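# Finish the press work order and sort the parts

## Task

Acting as the press-cell operator, with nothing the previous shift left behind yet checked: complete the work order and place the good part in the good tray. A plate whose bearing sits too high and can still be pressed home goes to the rework tray, and every other faulty join goes to the scrap tray. At the end the machine and the gauge must both be idle with no alarm, the guard must be shut, and nothing may remain inside the guard.

## Robot and tools

Robot: two Doosan arms, left_arm (base near y +0.606 m) and right_arm (base near y -0.610 m). Each carries a Robotiq 140 two-finger gripper with a wrist camera. The fingers can fold if pushed near the palm or tip-first, so grip with the outer quarter of the pads.

Frames: results give each gripper's end_effector_position (m), quat_wxyz and velocities in the scene frame. Its origin is at table height midway between the bases, +z is up, +x points out over the table, and left_arm is on +y. The gripper's fingers point along its own +z and open and close along its y. end_effector_position is the point between the closed pads. The press faces +x with its column toward -x.

execute_actions(actions, cameras): runs a list of actions in sequence. An action can hold "rows", "steps", "until", "machine" and "gauge".
- rows: up to 15 rows, each used for one 1/30 s step. Every row is one flat list of 18 numbers in [-1, 1]: left dx, dy, dz, rx, ry, rz, position, force_limit, speed, then the same nine for right. Send all 18 even if only one arm moves.
- dx..rz are offsets, not poses. They count from the arm's Hand target as it was when the action began, and they are expressed in that Hand target's own axes. Every row counts from that same start, not from the row before, and a repeated offset in a later action moves the arm further. 1.0 = 0.6 m or 180 degrees. rx, ry, rz form a single rotation vector. Six zeros re-request the current Hand target. Ramp offsets up gradually: +0.01 per row is about 0.18 m/s.
- Gripper numbers are absolute commands. position: +1 is fully open (140 mm), about -0.8 is where the pads touch, and -1 closes until blocked. force_limit runs from -1 (about 14 N) to +1 (about 58 N). speed runs from -1 (about 30 mm/s) to +1 (about 250 mm/s), and a faster close grips harder. Resend the last values to leave a gripper unchanged, because 0 is a real command.
- steps: 1 to 450, default 15. After the last row each arm keeps heading to the last row's target.
- until: ends the action early when device conditions hold, e.g. {"machine": {"state": "idle"}}, {"gauge": {"readings": [">", 3]}}, or {"all": {"status": "ended"}}. Numbers need a comparison (=, !=, <, <=, >, >=). It never stops the arms.
- cameras: cam_high, cam_low, cam_nest, cam_left_wrist, cam_right_wrist or "all". Images come only when requested or when actions is empty.

move(target, speed, blend, stop_force, zero, blocking, cameras): straight-line paths for both grippers. target is one 18-number row laid out as above, or a list of up to 15 rows. The offsets count from the Hand targets at the start of the move, and a list's rows are not chained. speed is in m/s (0.002 to 2, default 0.25). blend is a corner rounding in m (default 0, which stops at each row). stop_force is 10 to 80 N for both arms and ends a path on contact. Use it slowly and leave it out when backing away from contact. zero (default true) re-zeroes the force reading first. blocking=false returns early, after which only wait or stop is allowed until the move ends. The result adds a "move:" line: done, off_target, held, fault and so on, plus limits. The whole move is capped at 10 s.
wait(seconds 0 to 10) lets time pass. stop brakes a running move. zoom_image(camera, region [x0,y0,x1,y1], at most 504x504 px) enlarges the latest image. show_instructions shows the reference pages (the work order). finished_scene(scene) ends the scene and cannot be undone.

Gripping: close with position -1 and confirm object_status = 2. The codes are 0 moving, 1 blocked while opening, 2 blocked while closing, and 3 at target or pads met. To grip harder, raise force_limit and nudge position (-1 to -0.98). position_measured is in counts: 3 open, about 230 pads met.

machine keys (one object or a list of up to 8): guard shut/open, clamp clamp/open, page setup/readings/curve. To set a register, send register+value+write in one object, with value between -12000 and 12000. Other keys are cycle_start, feed_hold, reset, home, touch and tare. Heights are mm above the nest plane and forces are in N. A stroke drives the ram down until seat_force and reports join_f, peak_f, end_z and the ok lamp. touch reports touch_z. The press does not know what is in the nest. The bearing has to be pressed through a loose sleeve set centred to about 1 mm and square. The plate sits bore-up in the jaws. Check program, revision, ram_zero, cell_zero/tare and the windows against the work order before trusting a stroke. Each result shows state, guard_state, clamp_state, entry, alarm and a line for the chosen page. Alarms are cleared with reset and the ram is raised with home.

gauge: {"gauge": {"measure": true}} reads one flat round piece centred on its plate. The reading takes about 12 s and counts only when readings increments. Values appear as no_1 to no_5 in mm, and 0.000 means nothing was found. Keep the robot and other pieces away from the lens until it finishes.

Result lines also include Hand target, Tool commands, joint positions/torques, external torques, flange force (N, gripper axes), wrist depth grids (mm) and the scene number.

Avoid:
- any force over 144 N or joint overloads, which stop the arm for 10 s;
- pushing past firm contact;
- letting the arms touch each other or grip each other's fingers;
- holding a piece over the nest or blocking the guard, which causes a cabinet fault;
- dropping parts, releasing them while moving, or anything leaving the table;
- hard hits on fixed things;
- heavy parts held off-centre;
- arms left stretched out, which overheats the motors.

Each tool is called after "Request:" by a JSON object that holds its "api" and its "payload", one argument or row to a line.

Reference images:

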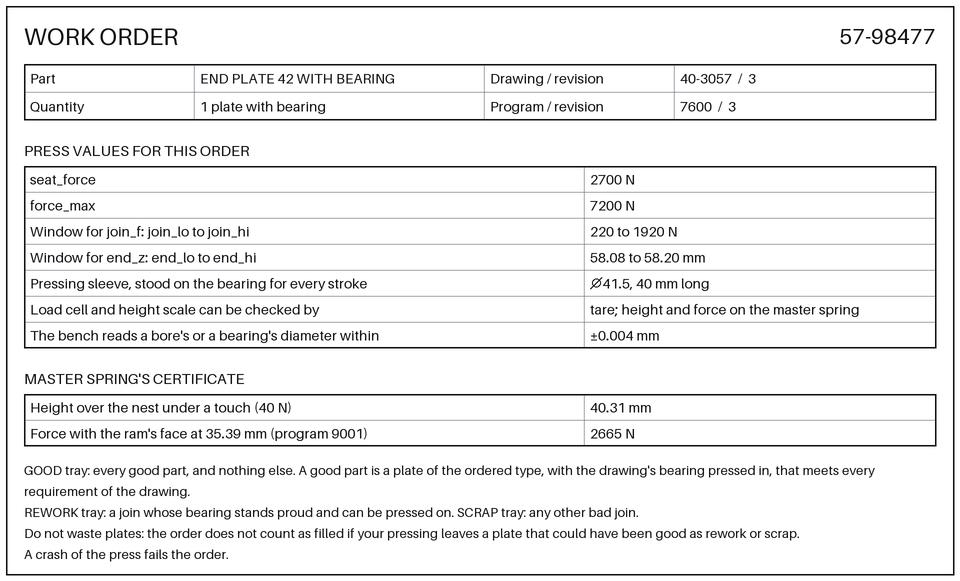

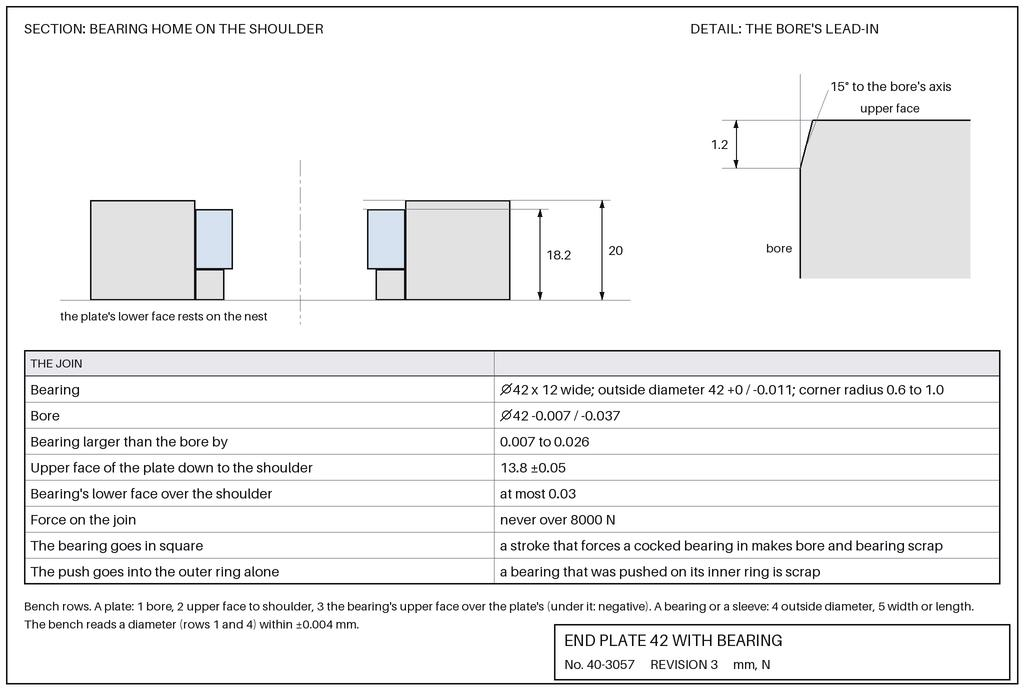

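## Session

Request:
{"api": "execute_actions", "payload": {
  "actions": []
}}

Scene clock: 0.00 s.
left_arm: end_effector_position=(+0.5238, +0.5627, +0.3799) position_measured=3 object_status=3 end_effector_quat_wxyz=(-0.033, +0.999, -0.027, +0.020) | right_arm: end_effector_position=(+0.3448, -0.6363, +0.3799) position_measured=3 object_status=3 end_effector_quat_wxyz=(-0.033, +0.999, -0.008, +0.019)
Joint positions: left_arm=[-0.195 -0.211 1.886 0.073 1.442 1.383] | right_arm=[-0.195 -0.211 1.886 0.073 1.442 1.383]
Joint velocities: within noise
Joint torques (N m): no reading
External joint torques (N m): no reading
Flange force (N): no reading
Wrist depth (mm): cam_left_wrist=[483 474 469 464 451 450 448 / 505 496 493 485 473 473 463 / 540 518 517 512 496 500 489 / 1454 528 545 535 528 515 506 / - 584 582 571 560 559 105 / 1688 1676 1640 - 1521 1521 1521 / 1752 454 473 508 1584 1584 1640] | cam_right_wrist=[489 482 476 469 461 456 459 / 513 505 497 493 486 479 1207 / 543 533 522 520 509 499 1285 / 1440 140 1448 1278 1390 1374 127 / - 1542 1542 - 1503 1448 115 / - 1648 1604 598 1532 1542 - / 1732 470 485 528 614 1637 1615]
Hand target: left_arm +0.5238, +0.5627, +0.3799; -0.033, +0.999, -0.027, +0.020 | right_arm +0.3448, -0.6363, +0.3799; -0.033, +0.999, -0.008, +0.019
Tool commands: left_gripper/position=+1.0 left_gripper/force_limit=+1.0 left_gripper/speed=+1.0 right_gripper/position=+1.0 right_gripper/force_limit=+1.0 right_gripper/speed=+1.0
machine.setup: program=+7600 ram_zero=+156.669 seat_force=+200 force_max=+7200 join_lo=+220 join_hi=+1920 end_lo=+58.080 end_hi=+58.200 cell_gain=+0.915 cell_zero=-77 program_revision=+3 program_top=+58.200 stored1_number=+7085 stored1_revision=+5 stored2_number=+9001 stored2_revision=+1 stored3_number=+8201 stored3_revision=+2 stored4_number=+8205 stored4_revision=+6 stored5_number=+7600 stored5_revision=+3
machine: state=done guard_state=shut clamp_state=clamped guard_answer=taken clamp_answer=taken page=setup entry=no_entry entries=0 alarm=no_alarm queue=idle queue_left=0
gauge: message=nothing_yet readings=0 no_1=0.000 no_2=0.000 no_3=0.000 no_4=0.000 no_5=0.000

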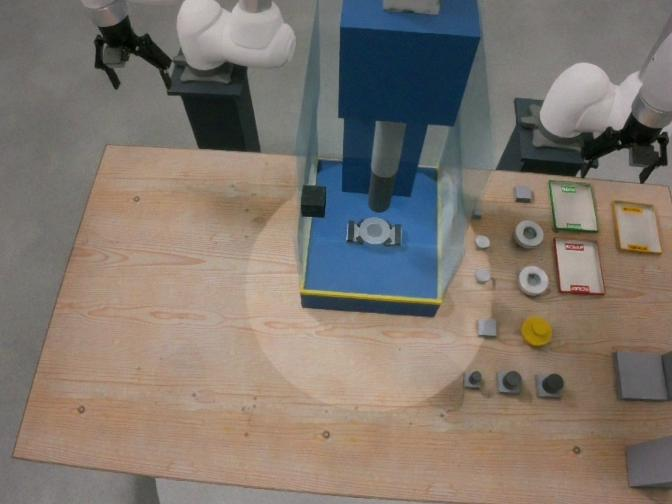

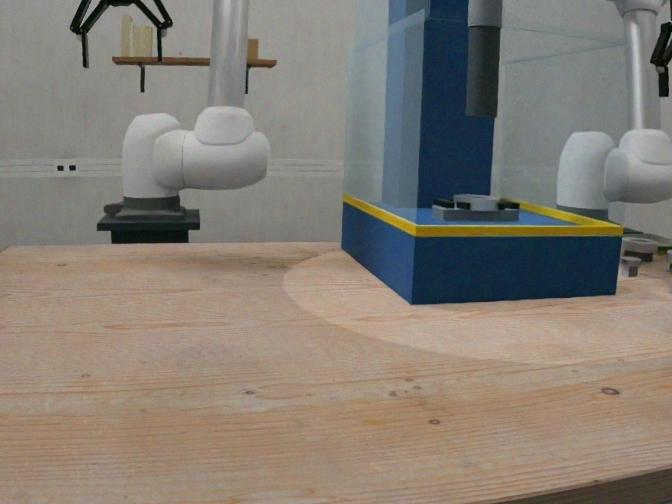

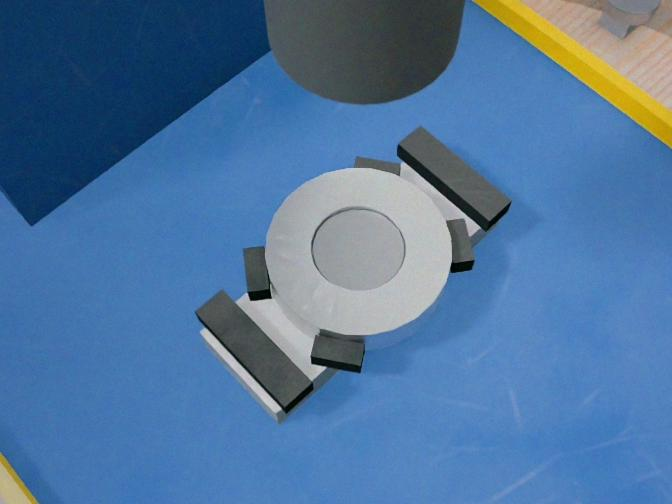

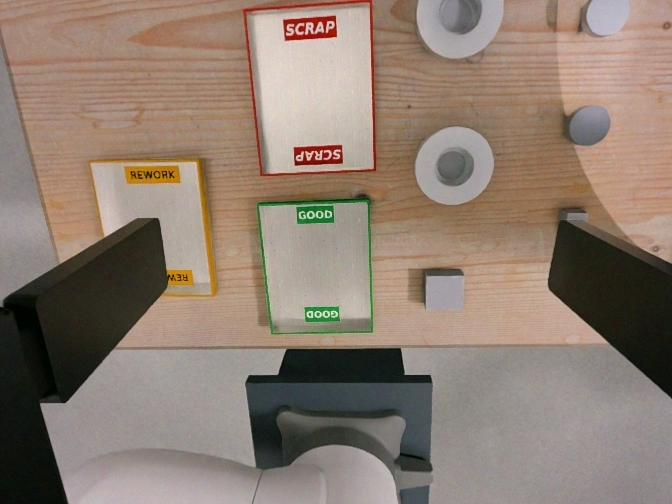

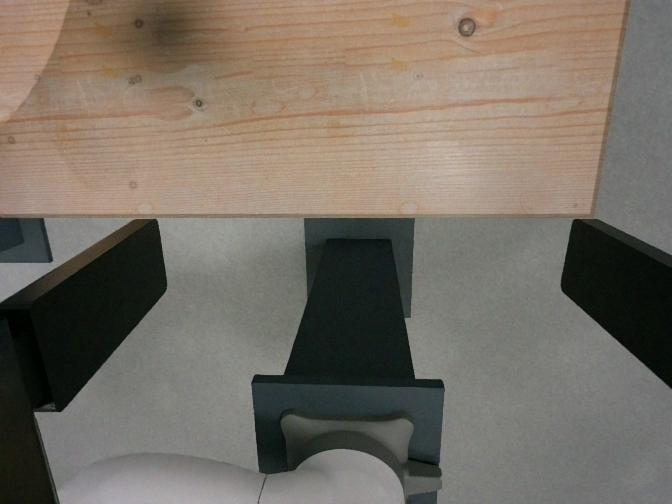

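Request:
{"api": "zoom_image", "payload": {
  "camera": "cam_nest",
  "region": [180, 120, 540, 440]
}}

Request:
{"api": "zoom_image", "payload": {
  "camera": "cam_high",
  "region": [440, 170, 672, 344]
}}

Request:
{"api": "zoom_image", "payload": {
  "camera": "cam_high",
  "region": [440, 310, 672, 504]
}}

Scaled by 1.400.

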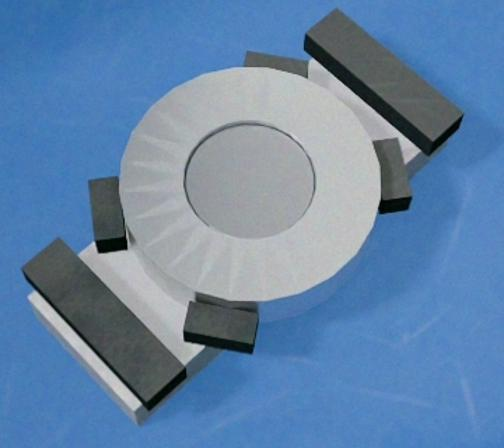

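Scaled by 2.172.

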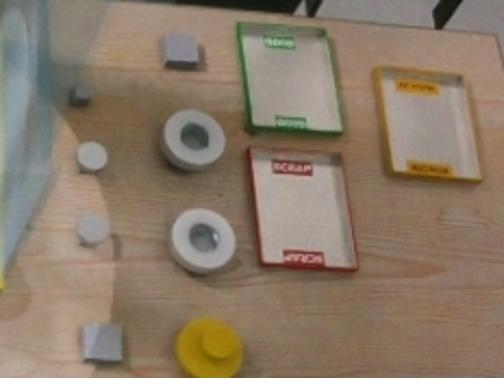

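Scaled by 2.172.

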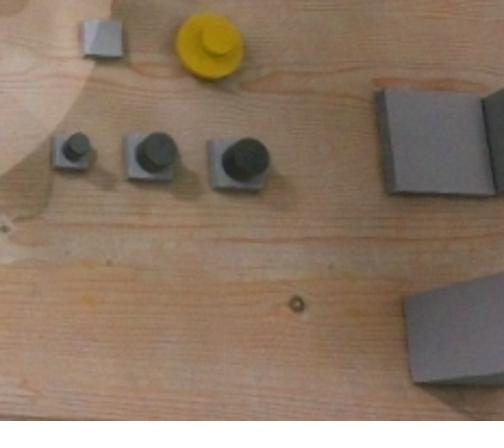

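Request:
{"api": "execute_actions", "payload": {
  "actions": [
    {"machine": {"page": "readings"}, "steps": 1}
  ]
}}

Request:
{"api": "execute_actions", "payload": {
  "actions": [
    {"machine": {"page": "curve"}, "steps": 1}
  ]
}}

Scene clock: 4.73 s.
left_arm: end_effector_position=(+0.5238, +0.5627, +0.3799) position_measured=3 object_status=3 end_effector_quat_wxyz=(-0.033, +0.999, -0.027, +0.020) | right_arm: end_effector_position=(+0.3448, -0.6363, +0.3799) position_measured=3 object_status=3 end_effector_quat_wxyz=(-0.033, +0.999, -0.008, +0.019)
Joint positions: left_arm=[-0.195 -0.211 1.886 0.073 1.442 1.383] | right_arm=[-0.195 -0.211 1.886 0.073 1.442 1.383]
Joint torques (N m): left_arm=[-3.04 -18.1 -41.76 4.42 -0.03 -0.4] | right_arm=[0.63 -16.12 -40.83 4.63 -0.09 -0.01]
External joint torques (N m): left_arm=[3.03 -2.21 -0.64 0.11 -0.1 0.4] | right_arm=[-0.74 -3.8 -1.39 -0.12 -0.03 0.01]
Flange force (N): left_arm=[-1.4 -8.3 -0.8] | right_arm=[-4.8 1.0 -3.2]
Wrist depth (mm): cam_left_wrist=[483 477 469 458 452 449 444 / 505 498 491 482 475 474 462 / 530 522 521 510 494 497 490 / 1473 145 544 540 534 515 507 / - 599 578 564 565 557 105 / 1713 1584 1652 607 1482 1531 1511 / 1713 448 479 512 1628 1606 -] | cam_right_wrist=[492 483 478 469 463 457 456 / 515 505 499 492 484 477 467 / 544 535 521 518 510 501 1306 / - 140 1382 1238 1398 1382 127 / - 1532 1522 - - 1542 115 / - 1626 1593 - 608 1552 1522 / 1719 470 489 528 614 1626 1593]
Hand target: left_arm +0.5238, +0.5627, +0.3799; -0.033, +0.999, -0.027, +0.020 | right_arm +0.3448, -0.6363, +0.3799; -0.033, +0.999, -0.008, +0.019
Tool commands: left_gripper/position=+1.0 left_gripper/force_limit=+1.0 left_gripper/speed=+1.0 right_gripper/position=+1.0 right_gripper/force_limit=+1.0 right_gripper/speed=+1.0
machine.readings: force=+0 touch_z=+0.000 join_f=+821 peak_f=+9967 end_z=+57.966 ok=+0 pos_z=+163.331 cycles=+1
machine: state=done guard_state=shut clamp_state=clamped guard_answer=taken clamp_answer=taken page=readings entry=no_entry entries=0 alarm=no_alarm queue=done queue_left=0
gauge: message=nothing_yet readings=0 no_1=0.000 no_2=0.000 no_3=0.000 no_4=0.000 no_5=0.000

Scene clock: 4.97 s.
left_arm: end_effector_position=(+0.5238, +0.5627, +0.3799) position_measured=3 object_status=3 end_effector_quat_wxyz=(-0.033, +0.999, -0.027, +0.020) | right_arm: end_effector_position=(+0.3448, -0.6363, +0.3799) position_measured=3 object_status=3 end_effector_quat_wxyz=(-0.033, +0.999, -0.008, +0.019)
Joint positions: left_arm=[-0.195 -0.211 1.886 0.073 1.442 1.383] | right_arm=[-0.195 -0.211 1.886 0.073 1.442 1.383]
Joint torques (N m): left_arm=[-2.66 -18.4 -41.57 4.36 -0.06 -0.45] | right_arm=[0.79 -16.09 -40.75 4.64 -0.13 0.01]
External joint torques (N m): left_arm=[2.55 -1.6 -0.75 0.16 -0.06 0.45] | right_arm=[-0.83 -4.26 -1.52 -0.13 0.01 -0.01]
Flange force (N): left_arm=[-0.4 -7.2 -1.0] | right_arm=[-5.4 1.2 -3.6]
Wrist depth (mm): cam_left_wrist=[485 475 470 458 437 450 448 / 505 499 490 485 476 471 469 / 533 522 520 509 492 497 491 / 1427 145 540 539 532 518 503 / - 587 584 564 563 557 105 / 1652 1606 1628 590 1531 1511 1492 / 1713 452 475 510 1617 1595 -] | cam_right_wrist=[489 481 475 468 462 455 461 / 514 505 498 492 485 476 1195 / 543 536 523 515 507 503 1265 / 1398 140 1513 - 1358 1398 127 / - 1522 1532 - 1440 1440 115 / - 1648 1583 560 1513 1532 1542 / 1695 470 487 525 636 1660 1593]
Hand target: left_arm +0.5238, +0.5627, +0.3799; -0.033, +0.999, -0.027, +0.020 | right_arm +0.3448, -0.6363, +0.3799; -0.033, +0.999, -0.008, +0.019
Tool commands: left_gripper/position=+1.0 left_gripper/force_limit=+1.0 left_gripper/speed=+1.0 right_gripper/position=+1.0 right_gripper/force_limit=+1.0 right_gripper/speed=+1.0
machine.curve: curve1_z=+71.200 curve1_f=+0 curve2_z=+69.343 curve2_f=+79 curve3_z=+67.486 curve3_f=+208 curve4_z=+65.629 curve4_f=+346 curve5_z=+63.771 curve5_f=+492 curve6_z=+61.914 curve6_f=+626 curve7_z=+60.057 curve7_f=+767 curve8_z=+58.200 curve8_f=+819
machine: state=done guard_state=shut clamp_state=clamped guard_answer=taken clamp_answer=taken page=curve entry=no_entry entries=0 alarm=no_alarm queue=done queue_left=0
gauge: message=nothing_yet readings=0 no_1=0.000 no_2=0.000 no_3=0.000 no_4=0.000 no_5=0.000

Request:
{"api": "execute_actions", "payload": {
  "actions": [
    {"machine": {"guard": "open", "page": "setup"}, "steps": 90}
  ],
  "cameras": ["cam_high", "cam_low", "cam_nest"]
}}

Scene clock: 10.10 s.
left_arm: end_effector_position=(+0.5238, +0.5627, +0.3799) position_measured=3 object_status=3 end_effector_quat_wxyz=(-0.033, +0.999, -0.027, +0.020) | right_arm: end_effector_position=(+0.3448, -0.6363, +0.3799) position_measured=3 object_status=3 end_effector_quat_wxyz=(-0.033, +0.999, -0.008, +0.019)
Joint positions: left_arm=[-0.195 -0.211 1.886 0.073 1.442 1.383] | right_arm=[-0.195 -0.211 1.886 0.073 1.442 1.383]
Joint torques (N m): left_arm=[-2.97 -18.12 -41.88 4.39 -0.07 -0.41] | right_arm=[0.82 -16.15 -40.69 4.64 -0.12 -0.05]
External joint torques (N m): left_arm=[2.87 -1.85 -0.44 0.14 -0.05 0.41] | right_arm=[-0.89 -4.08 -1.64 -0.12 0 0.05]
Flange force (N): left_arm=[-1.1 -7.9 -0.5] | right_arm=[-5.0 1.2 -3.7]
Wrist depth (mm): cam_left_wrist=[480 476 469 457 448 448 450 / 507 500 493 485 475 470 462 / 533 517 517 510 479 496 490 / 1427 538 541 541 530 517 502 / - 581 582 564 567 557 105 / 1663 1573 1573 617 1573 1511 1552 / - 442 494 509 1663 1606 -] | cam_right_wrist=[490 482 474 469 460 457 461 / 513 510 501 494 484 477 1207 / 543 532 524 518 507 502 500 / 1448 140 1448 - 1414 1374 127 / - 1494 1532 - 1466 1475 115 / - 1719 632 602 1503 1532 1513 / 1719 470 498 528 616 1626 1583]
Hand target: left_arm +0.5238, +0.5627, +0.3799; -0.033, +0.999, -0.027, +0.020 | right_arm +0.3448, -0.6363, +0.3799; -0.033, +0.999, -0.008, +0.019
Tool commands: left_gripper/position=+1.0 left_gripper/force_limit=+1.0 left_gripper/speed=+1.0 right_gripper/position=+1.0 right_gripper/force_limit=+1.0 right_gripper/speed=+1.0
machine.setup: program=+7600 ram_zero=+156.669 seat_force=+200 force_max=+7200 join_lo=+220 join_hi=+1920 end_lo=+58.080 end_hi=+58.200 cell_gain=+0.915 cell_zero=-77 program_revision=+3 program_top=+58.200 stored1_number=+7085 stored1_revision=+5 stored2_number=+9001 stored2_revision=+1 stored3_number=+8201 stored3_revision=+2 stored4_number=+8205 stored4_revision=+6 stored5_number=+7600 stored5_revision=+3
machine: state=done guard_state=open clamp_state=clamped guard_answer=taken clamp_answer=taken page=setup entry=no_entry entries=0 alarm=no_alarm queue=done queue_left=0
gauge: message=nothing_yet readings=0 no_1=0.000 no_2=0.000 no_3=0.000 no_4=0.000 no_5=0.000
Images, in order (width x height): cam_high 672x504, cam_low 672x504, cam_nest 672x504.

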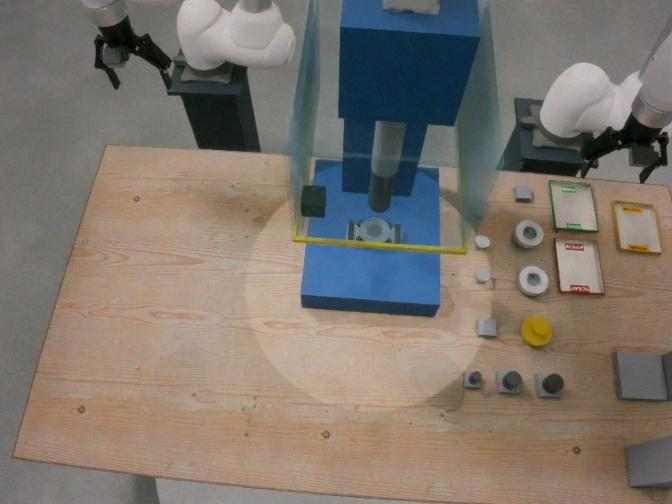

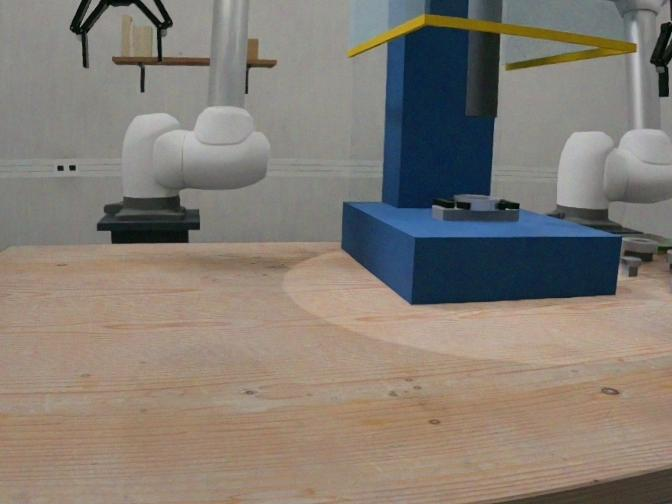

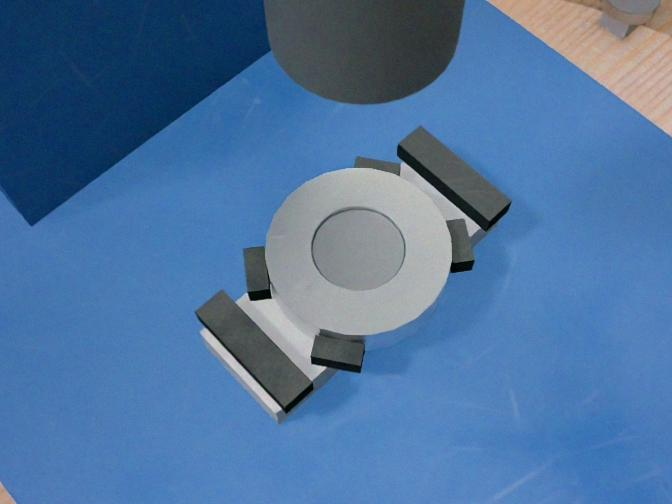

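Request:
{"api": "move", "payload": {
  "target": [0.1773, 0.2215, -0.1252, -0.0210, -0.0127, -0.0172, 1, 1, 1, 0, 0, 0, 0, 0, 0, 1, 1, 1],
  "cameras": ["cam_left_wrist"]
}}

Scene clock: 13.73 s.
left_arm: end_effector_position=(+0.6199, +0.4196, +0.4499) position_measured=3 object_status=3 end_effector_quat_wxyz=(+0.000, +1.000, +0.000, +0.000) | right_arm: end_effector_position=(+0.3448, -0.6363, +0.3799) position_measured=3 object_status=3 end_effector_quat_wxyz=(-0.033, +0.999, -0.008, +0.019)
Joint positions: left_arm=[-0.36 0.007 1.566 0 1.57 1.173] | right_arm=[-0.195 -0.211 1.886 0.073 1.442 1.383]
Joint torques (N m): left_arm=[-2.36 -38.97 -42.07 4.33 0.01 -0.42] | right_arm=[0.41 -16.37 -40.61 4.62 -0.08 -0.04]
External joint torques (N m): left_arm=[2.41 -5 -0.66 0.06 -0.05 0.42] | right_arm=[-0.5 -3.75 -1.7 -0.1 -0.04 0.04]
Flange force (N): left_arm=[-4.7 -6.9 -1.1] | right_arm=[-4.2 0.4 -3.6]
Wrist depth (mm): cam_left_wrist=[515 521 522 523 520 516 - / 549 545 543 544 543 568 - / 582 572 577 581 567 571 454 / 593 146 618 610 612 602 - / - 655 657 657 661 659 105 / - 1738 - 1688 1713 1713 1713 / 513 560 649 1880 1821 1806 -] | cam_right_wrist=[490 480 474 469 464 455 459 / 513 504 500 493 482 476 1219 / 544 535 523 518 509 500 1271 / 1366 139 1440 1366 1390 1374 127 / - 1552 1522 898 1431 1448 115 / - 1648 1671 598 1513 1532 1513 / 478 466 487 529 644 1637 1615]
Hand target: left_arm +0.6200, +0.4196, +0.4499; +0.000, +1.000, +0.000, +0.000 | right_arm +0.3448, -0.6363, +0.3799; -0.033, +0.999, -0.008, +0.019
Off the commanded pose: left_arm 0.000 m, 0 deg | right_arm 0.000 m, 0 deg.
machine.setup: program=+7600 ram_zero=+156.669 seat_force=+200 force_max=+7200 join_lo=+220 join_hi=+1920 end_lo=+58.080 end_hi=+58.200 cell_gain=+0.915 cell_zero=-77 program_revision=+3 program_top=+58.200 stored1_number=+7085 stored1_revision=+5 stored2_number=+9001 stored2_revision=+1 stored3_number=+8201 stored3_revision=+2 stored4_number=+8205 stored4_revision=+6 stored5_number=+7600 stored5_revision=+3
machine: state=done guard_state=open clamp_state=clamped guard_answer=taken clamp_answer=taken page=setup entry=no_entry entries=0 alarm=no_alarm queue=done queue_left=0
gauge: message=nothing_yet readings=0 no_1=0.000 no_2=0.000 no_3=0.000 no_4=0.000 no_5=0.000
move: done
camera_calibration:
cam_left_wrist: T_world_to_cam=[[0.0138706, -0.999896, 0.00399204, 0.416292], [-0.939568, -0.0116676, 0.342164, 0.433749], [-0.342082, -0.0084968, -0.939632, 0.781816], [0, 0, 0, 1]] pos_world=[0.669208, 0.427952, 0.584543]
Images, in order (width x height): cam_left_wrist 672x504.

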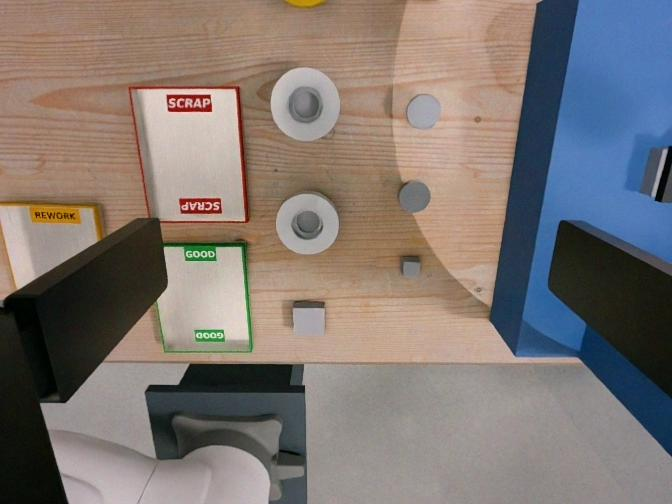

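Request:
{"api": "move", "payload": {
  "target": [0.3333, -0.1667, 0, 0, 0, 0, 1, 1, 1, 0, 0, 0, 0, 0, 0, 1, 1, 1],
  "cameras": ["cam_left_wrist"]
}}

Scene clock: 24.47 s.
left_arm: end_effector_position=(+0.7205, +0.4708, +0.4499) position_measured=3 object_status=3 end_effector_quat_wxyz=(+0.000, +1.000, +0.000, +0.001) | right_arm: end_effector_position=(+0.3448, -0.6363, +0.3799) position_measured=3 object_status=3 end_effector_quat_wxyz=(-0.033, +0.999, -0.008, +0.019)
Joint positions: left_arm=[-0.226 0.14 1.421 0 1.579 1.306] | right_arm=[-0.195 -0.211 1.886 0.073 1.442 1.383]
Joint torques (N m): left_arm=[17.57 -26.23 -41.53 4.12 0.01 -0.44] | right_arm=[0.87 -16.39 -40.64 4.65 -0.07 -0.07]
External joint torques (N m): left_arm=[-17.74 -31.16 -1.12 0.26 -0.07 0.44] | right_arm=[-0.92 -4.02 -1.82 -0.12 -0.06 0.07]
External joint torques when the fault began: left_arm=[-60.51 -72.64 6.3 -3.52 0.16 0.45]
Flange force (N): left_arm=[-54.7 15.6 -1.5] | right_arm=[-4.6 1.3 -3.9]
Flange force when the fault began (N): left_arm=[-151.9 62.4 11.9]
Wrist depth (mm): cam_left_wrist=[520 522 523 510 523 523 522 / 548 552 548 552 552 552 500 / 581 581 578 567 579 572 479 / 596 146 613 607 608 601 495 / - 653 659 657 653 657 105 / 711 703 703 705 705 690 578 / 1806 1765 716 1821 1835 1779 1835] | cam_right_wrist=[489 481 475 469 463 457 461 / 515 506 497 495 487 477 1201 / 541 532 526 515 511 501 1278 / 1431 140 1457 1358 1406 1366 127 / - 1503 1513 - 1406 - 115 / - 1732 1562 596 601 1532 1503 / 1732 474 489 525 593 1648 1593]
Hand target: left_arm +0.7205, +0.4708, +0.4499; +0.000, +1.000, +0.000, +0.001 (not the last commanded pose) | right_arm +0.3448, -0.6363, +0.3799; -0.033, +0.999, -0.008, +0.019
Tool commands: left_gripper/position=+1.0 left_gripper/force_limit=+1.0 left_gripper/speed=+1.0 right_gripper/position=+1.0 right_gripper/force_limit=+1.0 right_gripper/speed=+1.0
Off the commanded pose: left_arm 0.111 m, 0 deg | right_arm 0.000 m, 0 deg.
FORCE FAULT: contact force on the left arm reached its limit, and that arm stopped for 10 seconds. The contact can be on any part of that arm, not only on its tool. That arm's remaining commands of this call were not run. That arm's target is now where it stood when the stop ended, not its last command. That arm accepts commands again.
machine.setup: program=+7600 ram_zero=+156.669 seat_force=+200 force_max=+7200 join_lo=+220 join_hi=+1920 end_lo=+58.080 end_hi=+58.200 cell_gain=+0.915 cell_zero=-77 program_revision=+3 program_top=+58.200 stored1_number=+7085 stored1_revision=+5 stored2_number=+9001 stored2_revision=+1 stored3_number=+8201 stored3_revision=+2 stored4_number=+8205 stored4_revision=+6 stored5_number=+7600 stored5_revision=+3
machine: state=done guard_state=open clamp_state=clamped guard_answer=taken clamp_answer=taken page=setup entry=no_entry entries=0 alarm=no_alarm queue=done queue_left=0
gauge: message=nothing_yet readings=0 no_1=0.000 no_2=0.000 no_3=0.000 no_4=0.000 no_5=0.000
move: fault (left_arm)
camera_calibration:
cam_left_wrist: T_world_to_cam=[[0.0139228, -0.999895, 0.00389217, 0.466012], [-0.940258, -0.0117679, 0.34026, 0.530241], [-0.340179, -0.008397, -0.940323, 0.815541], [0, 0, 0, 1]] pos_world=[0.769505, 0.479052, 0.584638]
Images, in order (width x height): cam_left_wrist 672x504.

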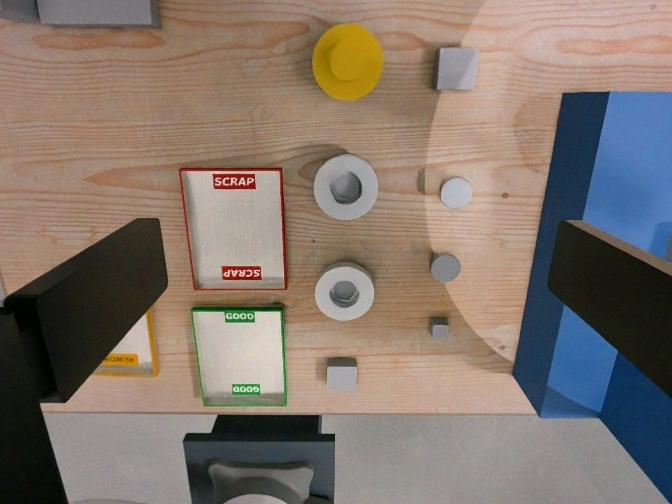

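Request:
{"api": "wait", "payload": {
  "seconds": 0,
  "cameras": ["cam_high", "cam_low", "cam_right_wrist"]
}}

Scene clock: 24.67 s.
left_arm: end_effector_position=(+0.7204, +0.4708, +0.4500) position_measured=3 object_status=3 end_effector_quat_wxyz=(+0.000, +1.000, +0.000, +0.001) | right_arm: end_effector_position=(+0.3448, -0.6363, +0.3799) position_measured=3 object_status=3 end_effector_quat_wxyz=(-0.033, +0.999, -0.008, +0.019)
Joint positions: left_arm=[-0.226 0.14 1.421 0 1.579 1.306] | right_arm=[-0.195 -0.211 1.886 0.073 1.442 1.383]
Joint torques (N m): left_arm=[14.66 -32.74 -42.91 4.69 -0.01 -0.47] | right_arm=[0.81 -16.1 -40.83 4.66 -0.13 0]
External joint torques (N m): left_arm=[-14.31 -24.75 0.31 -0.3 -0.04 0.47] | right_arm=[-0.89 -4.08 -1.52 -0.13 0.01 0]
Flange force (N): left_arm=[-45.7 12.1 0.9] | right_arm=[-5.2 1.3 -3.5]
Wrist depth (mm): cam_left_wrist=[518 526 516 509 517 523 523 / 547 548 548 543 551 547 543 / 579 581 578 571 578 581 485 / 604 597 610 615 612 604 121 / - 663 648 666 657 653 105 / - 707 707 707 703 741 - / - 1806 748 1865 1821 1880 1792] | cam_right_wrist=[489 482 476 471 461 458 454 / 512 503 499 489 486 478 1201 / 540 532 525 515 505 499 1299 / - 140 1448 1448 1382 1335 120 / - 1522 1513 - 1466 1457 115 / - 1615 1637 599 1522 1494 1532 / - 469 491 528 614 1626 1604]
Hand target: left_arm +0.7205, +0.4708, +0.4499; +0.000, +1.000, +0.000, +0.001 (not the last commanded pose) | right_arm +0.3448, -0.6363, +0.3799; -0.033, +0.999, -0.008, +0.019
Tool commands: left_gripper/position=+1.0 left_gripper/force_limit=+1.0 left_gripper/speed=+1.0 right_gripper/position=+1.0 right_gripper/force_limit=+1.0 right_gripper/speed=+1.0
Off the commanded pose: left_arm 0.111 m, 0 deg | right_arm 0.000 m, 0 deg.
machine.setup: program=+7600 ram_zero=+156.669 seat_force=+200 force_max=+7200 join_lo=+220 join_hi=+1920 end_lo=+58.080 end_hi=+58.200 cell_gain=+0.915 cell_zero=-77 program_revision=+3 program_top=+58.200 stored1_number=+7085 stored1_revision=+5 stored2_number=+9001 stored2_revision=+1 stored3_number=+8201 stored3_revision=+2 stored4_number=+8205 stored4_revision=+6 stored5_number=+7600 stored5_revision=+3
machine: state=done guard_state=open clamp_state=clamped guard_answer=taken clamp_answer=taken page=setup entry=no_entry entries=0 alarm=no_alarm queue=done queue_left=0
gauge: message=nothing_yet readings=0 no_1=0.000 no_2=0.000 no_3=0.000 no_4=0.000 no_5=0.000
Images, in order (width x height): cam_high 672x504, cam_low 672x504, cam_right_wrist 672x504.

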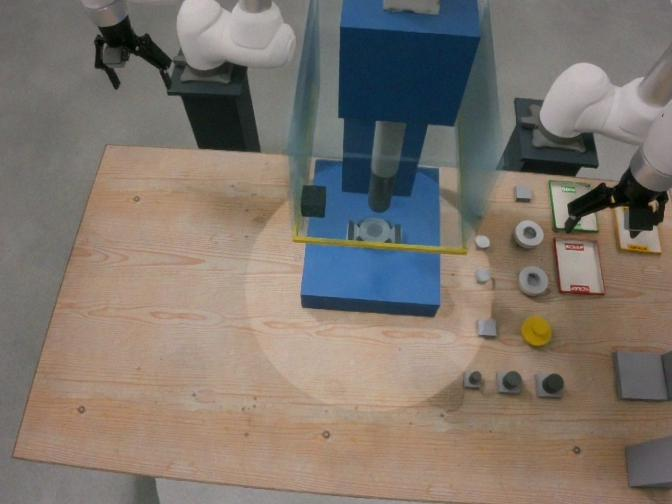

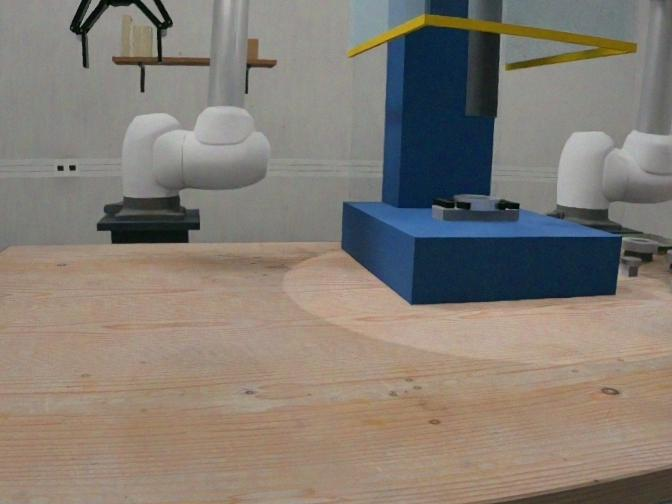

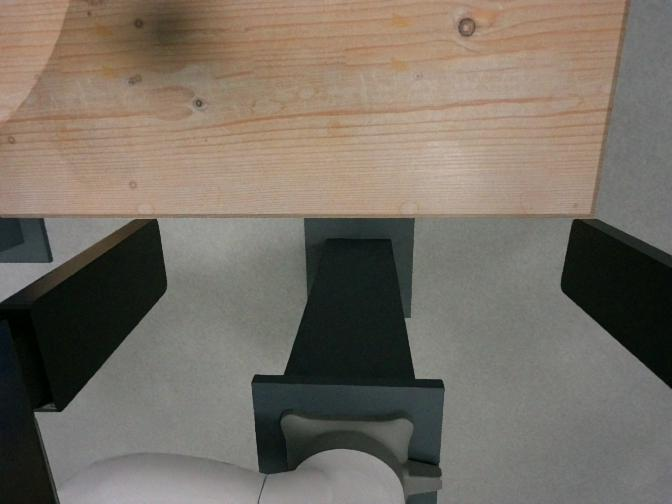

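Request:
{"api": "move", "payload": {
  "target": [-0.2, 0.1, 0, 0, 0, 0, 1, 1, 1, 0, 0, 0, 0, 0, 0, 1, 1, 1],
  "speed": 0.1
}}

Scene clock: 27.23 s.
left_arm: end_effector_position=(+0.6006, +0.4108, +0.4497) position_measured=3 object_status=3 end_effector_quat_wxyz=(+0.000, +1.000, +0.000, +0.001) | right_arm: end_effector_position=(+0.3448, -0.6363, +0.3799) position_measured=3 object_status=3 end_effector_quat_wxyz=(-0.033, +0.999, -0.008, +0.019)
Joint positions: left_arm=[-0.389 -0.019 1.592 0 1.568 1.143] | right_arm=[-0.195 -0.211 1.886 0.073 1.442 1.383]
Joint torques (N m): left_arm=[-1.3 -38.85 -41.95 4.21 -0.06 -0.43] | right_arm=[0.63 -15.94 -40.79 4.66 -0.07 -0.02]
External joint torques (N m): left_arm=[1.12 -1.36 -0.56 0.16 0 0.43] | right_arm=[-0.73 -4.12 -1.46 -0.16 -0.04 0.02]
Flange force (N): left_arm=[0.0 -3.0 -1.0] | right_arm=[-5.2 0.9 -3.3]
Wrist depth (mm): cam_left_wrist=[515 520 520 515 520 509 433 / 551 548 549 547 549 512 451 / 577 575 571 571 575 591 482 / - 622 612 610 622 150 134 / - 657 646 661 661 701 105 / 1676 1595 690 1752 1663 1700 1700 / 514 545 615 1765 1865 1880 1806] | cam_right_wrist=[488 483 474 469 462 454 457 / 514 509 499 492 485 478 1213 / 543 537 524 515 506 500 1265 / - 140 1423 1398 1320 1374 127 / - 1448 1532 754 1683 1448 115 / - 1522 1604 601 1522 1542 1522 / - 467 487 529 616 1604 1593]
Hand target: left_arm +0.6005, +0.4108, +0.4497; +0.000, +1.000, +0.000, +0.001 | right_arm +0.3448, -0.6363, +0.3799; -0.033, +0.999, -0.008, +0.019
Off the commanded pose: left_arm 0.000 m, 0 deg | right_arm 0.000 m, 0 deg.
machine.setup: program=+7600 ram_zero=+156.669 seat_force=+200 force_max=+7200 join_lo=+220 join_hi=+1920 end_lo=+58.080 end_hi=+58.200 cell_gain=+0.915 cell_zero=-77 program_revision=+3 program_top=+58.200 stored1_number=+7085 stored1_revision=+5 stored2_number=+9001 stored2_revision=+1 stored3_number=+8201 stored3_revision=+2 stored4_number=+8205 stored4_revision=+6 stored5_number=+7600 stored5_revision=+3
machine: state=done guard_state=open clamp_state=clamped guard_answer=taken clamp_answer=taken page=setup entry=no_entry entries=0 alarm=no_alarm queue=done queue_left=0
gauge: message=nothing_yet readings=0 no_1=0.000 no_2=0.000 no_3=0.000 no_4=0.000 no_5=0.000
move: done

Request:
{"api": "move", "payload": {
  "target": [0, 0, 0, 0, 0, 0, 1, 1, 1, 0.7573, -0.5, -0.139, 0.4788, -0.0134, 0.0055, 1, 1, 1],
  "speed": 0.3,
  "cameras": ["cam_right_wrist"]
}}

Scene clock: 31.33 s.
left_arm: end_effector_position=(+0.6005, +0.4108, +0.4497) position_measured=3 object_status=3 end_effector_quat_wxyz=(+0.000, +1.000, +0.000, +0.001) | right_arm: end_effector_position=(+0.7998, -0.3502, +0.5001) position_measured=3 object_status=3 end_effector_quat_wxyz=(+0.707, -0.707, +0.000, +0.000)
Joint positions: left_arm=[-0.389 -0.019 1.592 0.001 1.568 1.143] | right_arm=[-0.12 0.622 1.252 1.535 1.686 1.266]
Joint torques (N m): left_arm=[-3.22 -37.92 -41.87 4.3 -0.01 -0.5] | right_arm=[0.31 -96.88 -39.72 2.86 0.92 -0.06]
External joint torques (N m): left_arm=[3.06 -2.43 -0.63 0.07 -0.05 0.5] | right_arm=[-0.49 -6.28 -1.99 -0.08 -0.08 0.01]
Flange force (N): left_arm=[0.0 -7.0 -1.0] | right_arm=[-4.8 -5.2 -0.1]
Wrist depth (mm): cam_left_wrist=[520 515 518 514 522 508 441 / 549 547 548 543 545 502 452 / 574 572 571 577 572 571 481 / 593 146 615 620 613 541 141 / - 640 653 657 653 684 105 / 1713 1752 692 1821 1676 1688 1765 / 521 544 635 1821 1835 1850 -] | cam_right_wrist=[- 1030 - - - 1091 771 / - 1101 1081 - 2988 1067 776 / - 3025 976 3464 416 1096 626 / 516 140 945 3064 724 1258 127 / - 137 517 518 514 516 115 / - 480 599 596 573 573 572 / - 502 528 510 499 506 505]
Hand target: left_arm +0.6005, +0.4108, +0.4497; +0.000, +1.000, +0.000, +0.001 | right_arm +0.7999, -0.3502, +0.5001; +0.707, -0.707, +0.000, +0.000
Off the commanded pose: left_arm 0.000 m, 0 deg | right_arm 0.000 m, 0 deg.
machine.setup: program=+7600 ram_zero=+156.669 seat_force=+200 force_max=+7200 join_lo=+220 join_hi=+1920 end_lo=+58.080 end_hi=+58.200 cell_gain=+0.915 cell_zero=-77 program_revision=+3 program_top=+58.200 stored1_number=+7085 stored1_revision=+5 stored2_number=+9001 stored2_revision=+1 stored3_number=+8201 stored3_revision=+2 stored4_number=+8205 stored4_revision=+6 stored5_number=+7600 stored5_revision=+3
machine: state=done guard_state=open clamp_state=clamped guard_answer=taken clamp_answer=taken page=setup entry=no_entry entries=0 alarm=no_alarm queue=done queue_left=0
gauge: message=nothing_yet readings=0 no_1=0.000 no_2=0.000 no_3=0.000 no_4=0.000 no_5=0.000
move: done
camera_calibration:
cam_right_wrist: T_world_to_cam=[[0.011149, 0.00277445, -0.999934, 0.503781], [-0.939895, -0.341272, -0.0114265, 0.641347], [-0.341282, 0.93996, -0.00119717, 0.741974], [0, 0, 0, 1]] pos_world=[0.850404, -0.479949, 0.511964]
Images, in order (width x height): cam_right_wrist 672x504.

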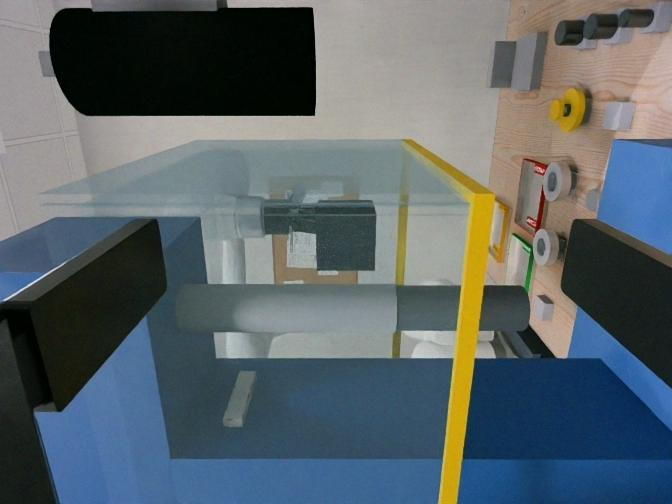

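Request:
{"api": "zoom_image", "payload": {
  "camera": "cam_right_wrist",
  "region": [0, 0, 336, 252]
}}

Request:
{"api": "zoom_image", "payload": {
  "camera": "cam_right_wrist",
  "region": [336, 0, 672, 252]
}}

Scaled by 1.500.

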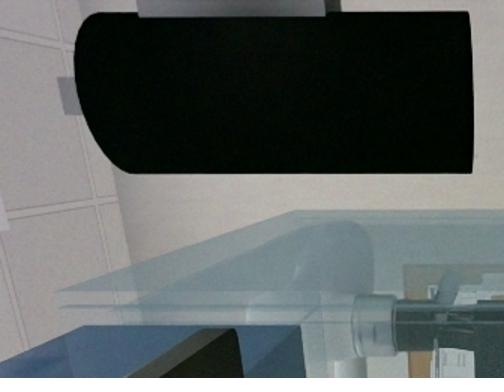

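Scaled by 1.500.

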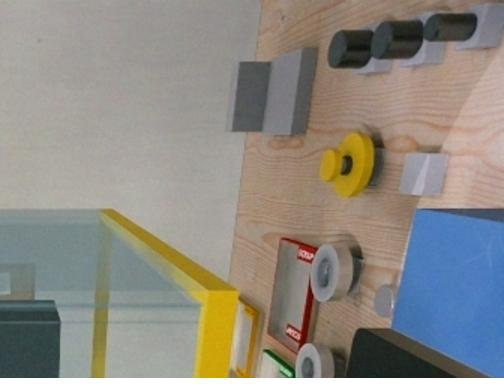

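Request:
{"api": "move", "payload": {
  "target": [0, 0, 0, 0, 0, 0, 1, 1, 1, 0, 0, -0.1, 0, 0.194, 0, 1, 1, 1],
  "speed": 0.3,
  "cameras": ["cam_right_wrist"]
}}

Scene clock: 34.47 s.
left_arm: end_effector_position=(+0.6005, +0.4108, +0.4497) position_measured=3 object_status=3 end_effector_quat_wxyz=(+0.000, +1.000, +0.000, +0.001) | right_arm: end_effector_position=(+0.7999, -0.4102, +0.5001) position_measured=3 object_status=3 end_effector_quat_wxyz=(+0.675, -0.675, +0.212, -0.212)
Joint positions: left_arm=[-0.389 -0.019 1.592 0.001 1.568 1.143] | right_arm=[-0.153 0.336 1.695 1.786 1.165 1.066]
Joint torques (N m): left_arm=[-2.78 -38.24 -41.82 4.35 0.01 -0.43] | right_arm=[0.52 -71.38 -39.77 1.57 1.52 0]
External joint torques (N m): left_arm=[2.64 -1.92 -0.66 0.02 -0.07 0.43] | right_arm=[-0.63 -4.24 -1.3 -0.22 -0.2 -0.05]
Flange force (N): left_arm=[0.4 -5.8 -1.1] | right_arm=[-2.7 -4.5 -2.4]
Wrist depth (mm): cam_left_wrist=[517 521 521 513 521 509 423 / 548 541 547 535 552 561 458 / 571 578 568 575 577 554 486 / 602 146 613 618 620 150 499 / - 648 655 655 655 670 105 / 1663 1640 692 1765 1738 1752 1713 / 515 557 644 1880 1927 1821 1850] | cam_right_wrist=[1897 - - 1615 - - 799 / 2570 - 2043 2439 - - 781 / 2812 - - - - 1117 773 / 2366 137 1382 - - 1299 126 / - 126 1226 - 2880 1172 115 / - - - - 697 1160 658 / 417 461 851 919 502 1091 839]
Hand target: left_arm +0.6005, +0.4108, +0.4497; +0.000, +1.000, +0.000, +0.001 | right_arm +0.7999, -0.4102, +0.5001; +0.675, -0.675, +0.212, -0.212
Off the commanded pose: left_arm 0.000 m, 0 deg | right_arm 0.000 m, 0 deg.
machine.setup: program=+7600 ram_zero=+156.669 seat_force=+200 force_max=+7200 join_lo=+220 join_hi=+1920 end_lo=+58.080 end_hi=+58.200 cell_gain=+0.915 cell_zero=-77 program_revision=+3 program_top=+58.200 stored1_number=+7085 stored1_revision=+5 stored2_number=+9001 stored2_revision=+1 stored3_number=+8201 stored3_revision=+2 stored4_number=+8205 stored4_revision=+6 stored5_number=+7600 stored5_revision=+3
machine: state=done guard_state=open clamp_state=clamped guard_answer=taken clamp_answer=taken page=setup entry=no_entry entries=0 alarm=no_alarm queue=done queue_left=0
gauge: message=nothing_yet readings=0 no_1=0.000 no_2=0.000 no_3=0.000 no_4=0.000 no_5=0.000
move: done
camera_calibration:
cam_right_wrist: T_world_to_cam=[[0.0106337, -0.0040797, -0.999935, 0.501548], [-0.966059, 0.258071, -0.0113264, 0.887693], [0.258101, 0.966117, -0.00119698, 0.329729], [0, 0, 0, 1]] pos_world=[0.767127, -0.545599, 0.511965]
Images, in order (width x height): cam_right_wrist 672x504.

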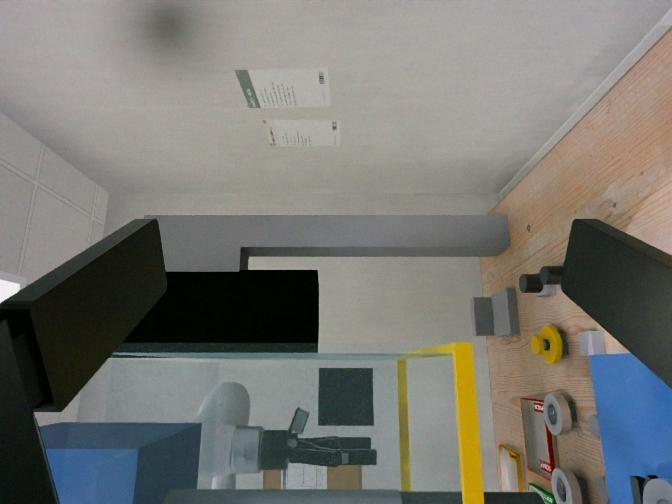

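Request:
{"api": "zoom_image", "payload": {
  "camera": "cam_right_wrist",
  "region": [150, 200, 520, 500]
}}

Scaled by 1.362.

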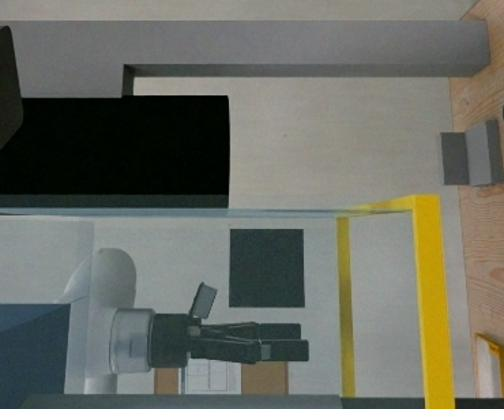

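Request:
{"api": "zoom_image", "payload": {
  "camera": "cam_nest",
  "region": [240, 140, 480, 320]
}}

This scene's latest camera images include none from cam_nest. They are from: cam_right_wrist. cam_nest's image comes with the result of a call that names it in "cameras".

Request:
{"api": "move", "payload": {
  "target": [-0.0092, 0.318, 0.3162, -0.2596, 0.2596, 0.4496, 1, 1, 1, -0.4167, 0.4467, 0.0148, 0.1517, -0.1517, -0.4831, 1, 1, 1],
  "speed": 0.25,
  "cameras": ["cam_left_wrist", "cam_right_wrist", "cam_nest"]
}}

Scene clock: 44.80 s.
left_arm: end_effector_position=(+0.5953, +0.2200, +0.2600) position_measured=3 object_status=3 end_effector_quat_wxyz=(+0.353, +0.612, -0.612, +0.354) | right_arm: end_effector_position=(+0.5999, -0.2598, +0.2321) position_measured=3 object_status=3 end_effector_quat_wxyz=(+0.500, -0.500, -0.500, -0.500)
Joint positions: left_arm=[-0.22 0.131 2.12 -1.282 1.062 3.679] | right_arm=[-0.025 0.601 1.884 1.552 1.586 -0.914]
Joint torques (N m): left_arm=[-3.07 -42.78 -30.43 -0.72 1.26 -0.81] | right_arm=[0.87 -82.8 -27.83 1.72 2.3 -0.03]
External joint torques (N m): left_arm=[3.26 -2.26 -0.64 -0.11 -0.04 0.81] | right_arm=[-1.03 -5.28 -1.28 0 -0.13 0.03]
Flange force (N): left_arm=[-2.3 0.8 -6.5] | right_arm=[7.4 -2.8 -1.4]
Wrist depth (mm): cam_left_wrist=[835 847 838 844 860 314 213 / 659 674 464 469 474 337 - / 554 552 409 358 412 293 294 / 489 357 334 344 354 315 301 / - 135 306 316 310 310 105 / 363 350 332 - 349 307 356 / 334 333 336 336 335 337 338] | cam_right_wrist=[266 292 2626 336 - - - / 280 292 882 355 - 1072 - / 295 303 1133 1343 976 992 2298 / 306 140 454 430 493 818 127 / - 331 373 355 372 371 115 / - 298 284 270 271 284 270 / 273 272 270 272 266 270 261]
Hand target: left_arm +0.5953, +0.2200, +0.2600; +0.353, +0.612, -0.612, +0.354 | right_arm +0.5999, -0.2598, +0.2321; +0.500, -0.500, -0.500, -0.500
Off the commanded pose: left_arm 0.000 m, 0 deg | right_arm 0.000 m, 0 deg.
machine.setup: program=+7600 ram_zero=+156.669 seat_force=+200 force_max=+7200 join_lo=+220 join_hi=+1920 end_lo=+58.080 end_hi=+58.200 cell_gain=+0.915 cell_zero=-77 program_revision=+3 program_top=+58.200 stored1_number=+7085 stored1_revision=+5 stored2_number=+9001 stored2_revision=+1 stored3_number=+8201 stored3_revision=+2 stored4_number=+8205 stored4_revision=+6 stored5_number=+7600 stored5_revision=+3
machine: state=done guard_state=open clamp_state=clamped guard_answer=taken clamp_answer=taken page=setup entry=no_entry entries=0 alarm=no_alarm queue=done queue_left=0
gauge: message=nothing_yet readings=0 no_1=0.000 no_2=0.000 no_3=0.000 no_4=0.000 no_5=0.000
move: done
camera_calibration:
cam_left_wrist: T_world_to_cam=[[-0.999917, -0.00388947, 0.0122719, 0.599978], [-0.0108722, 0.765609, -0.643214, 0.00556754], [-0.0068937, -0.643294, -0.765588, 0.488092], [0, 0, 0, 1]] pos_world=[0.603353, 0.312058, 0.369896]
cam_right_wrist: T_world_to_cam=[[0.999937, 0.00219584, 0.0110406, -0.590165], [0.011128, -0.340774, -0.940079, 0.126442], [0.00169808, 0.940143, -0.340777, 0.461665], [0, 0, 0, 1]] pos_world=[0.587937, -0.389647, 0.282706]
Images, in order (width x height): cam_nest 672x504, cam_left_wrist 672x504, cam_right_wrist 672x504.

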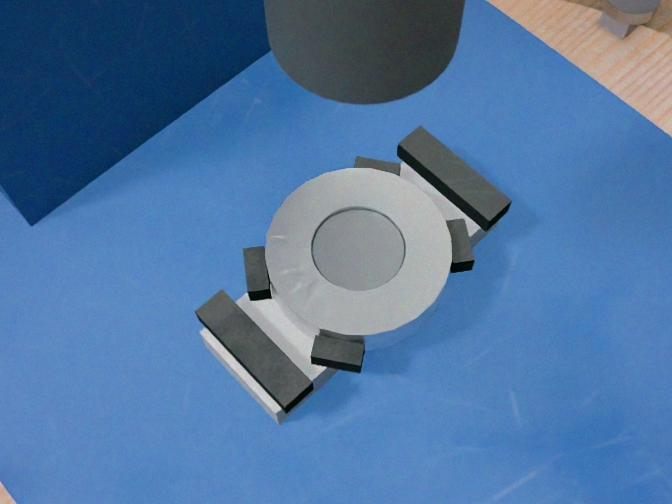

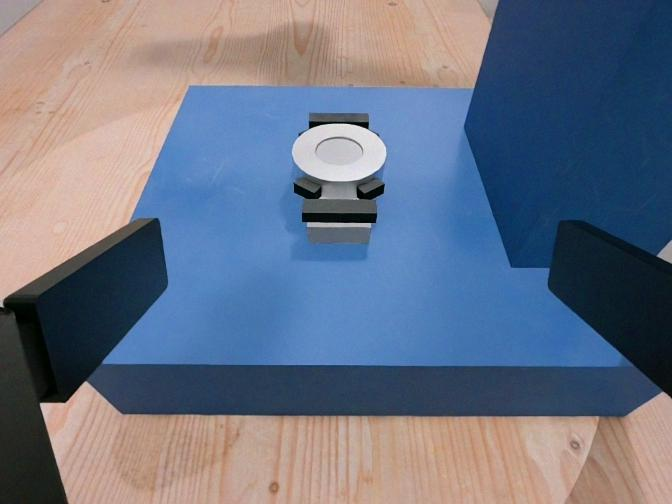

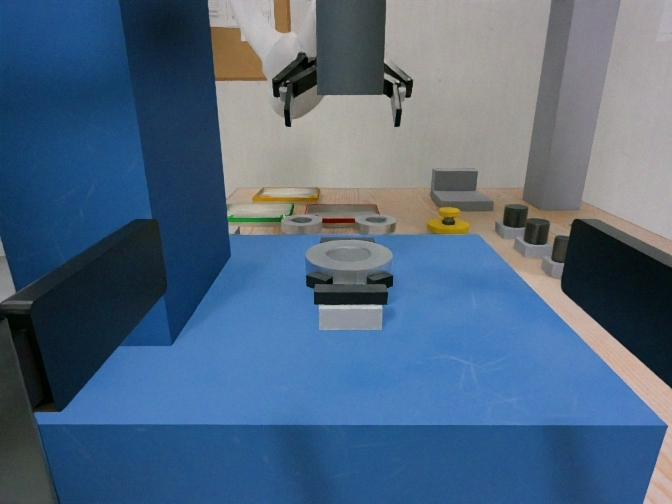

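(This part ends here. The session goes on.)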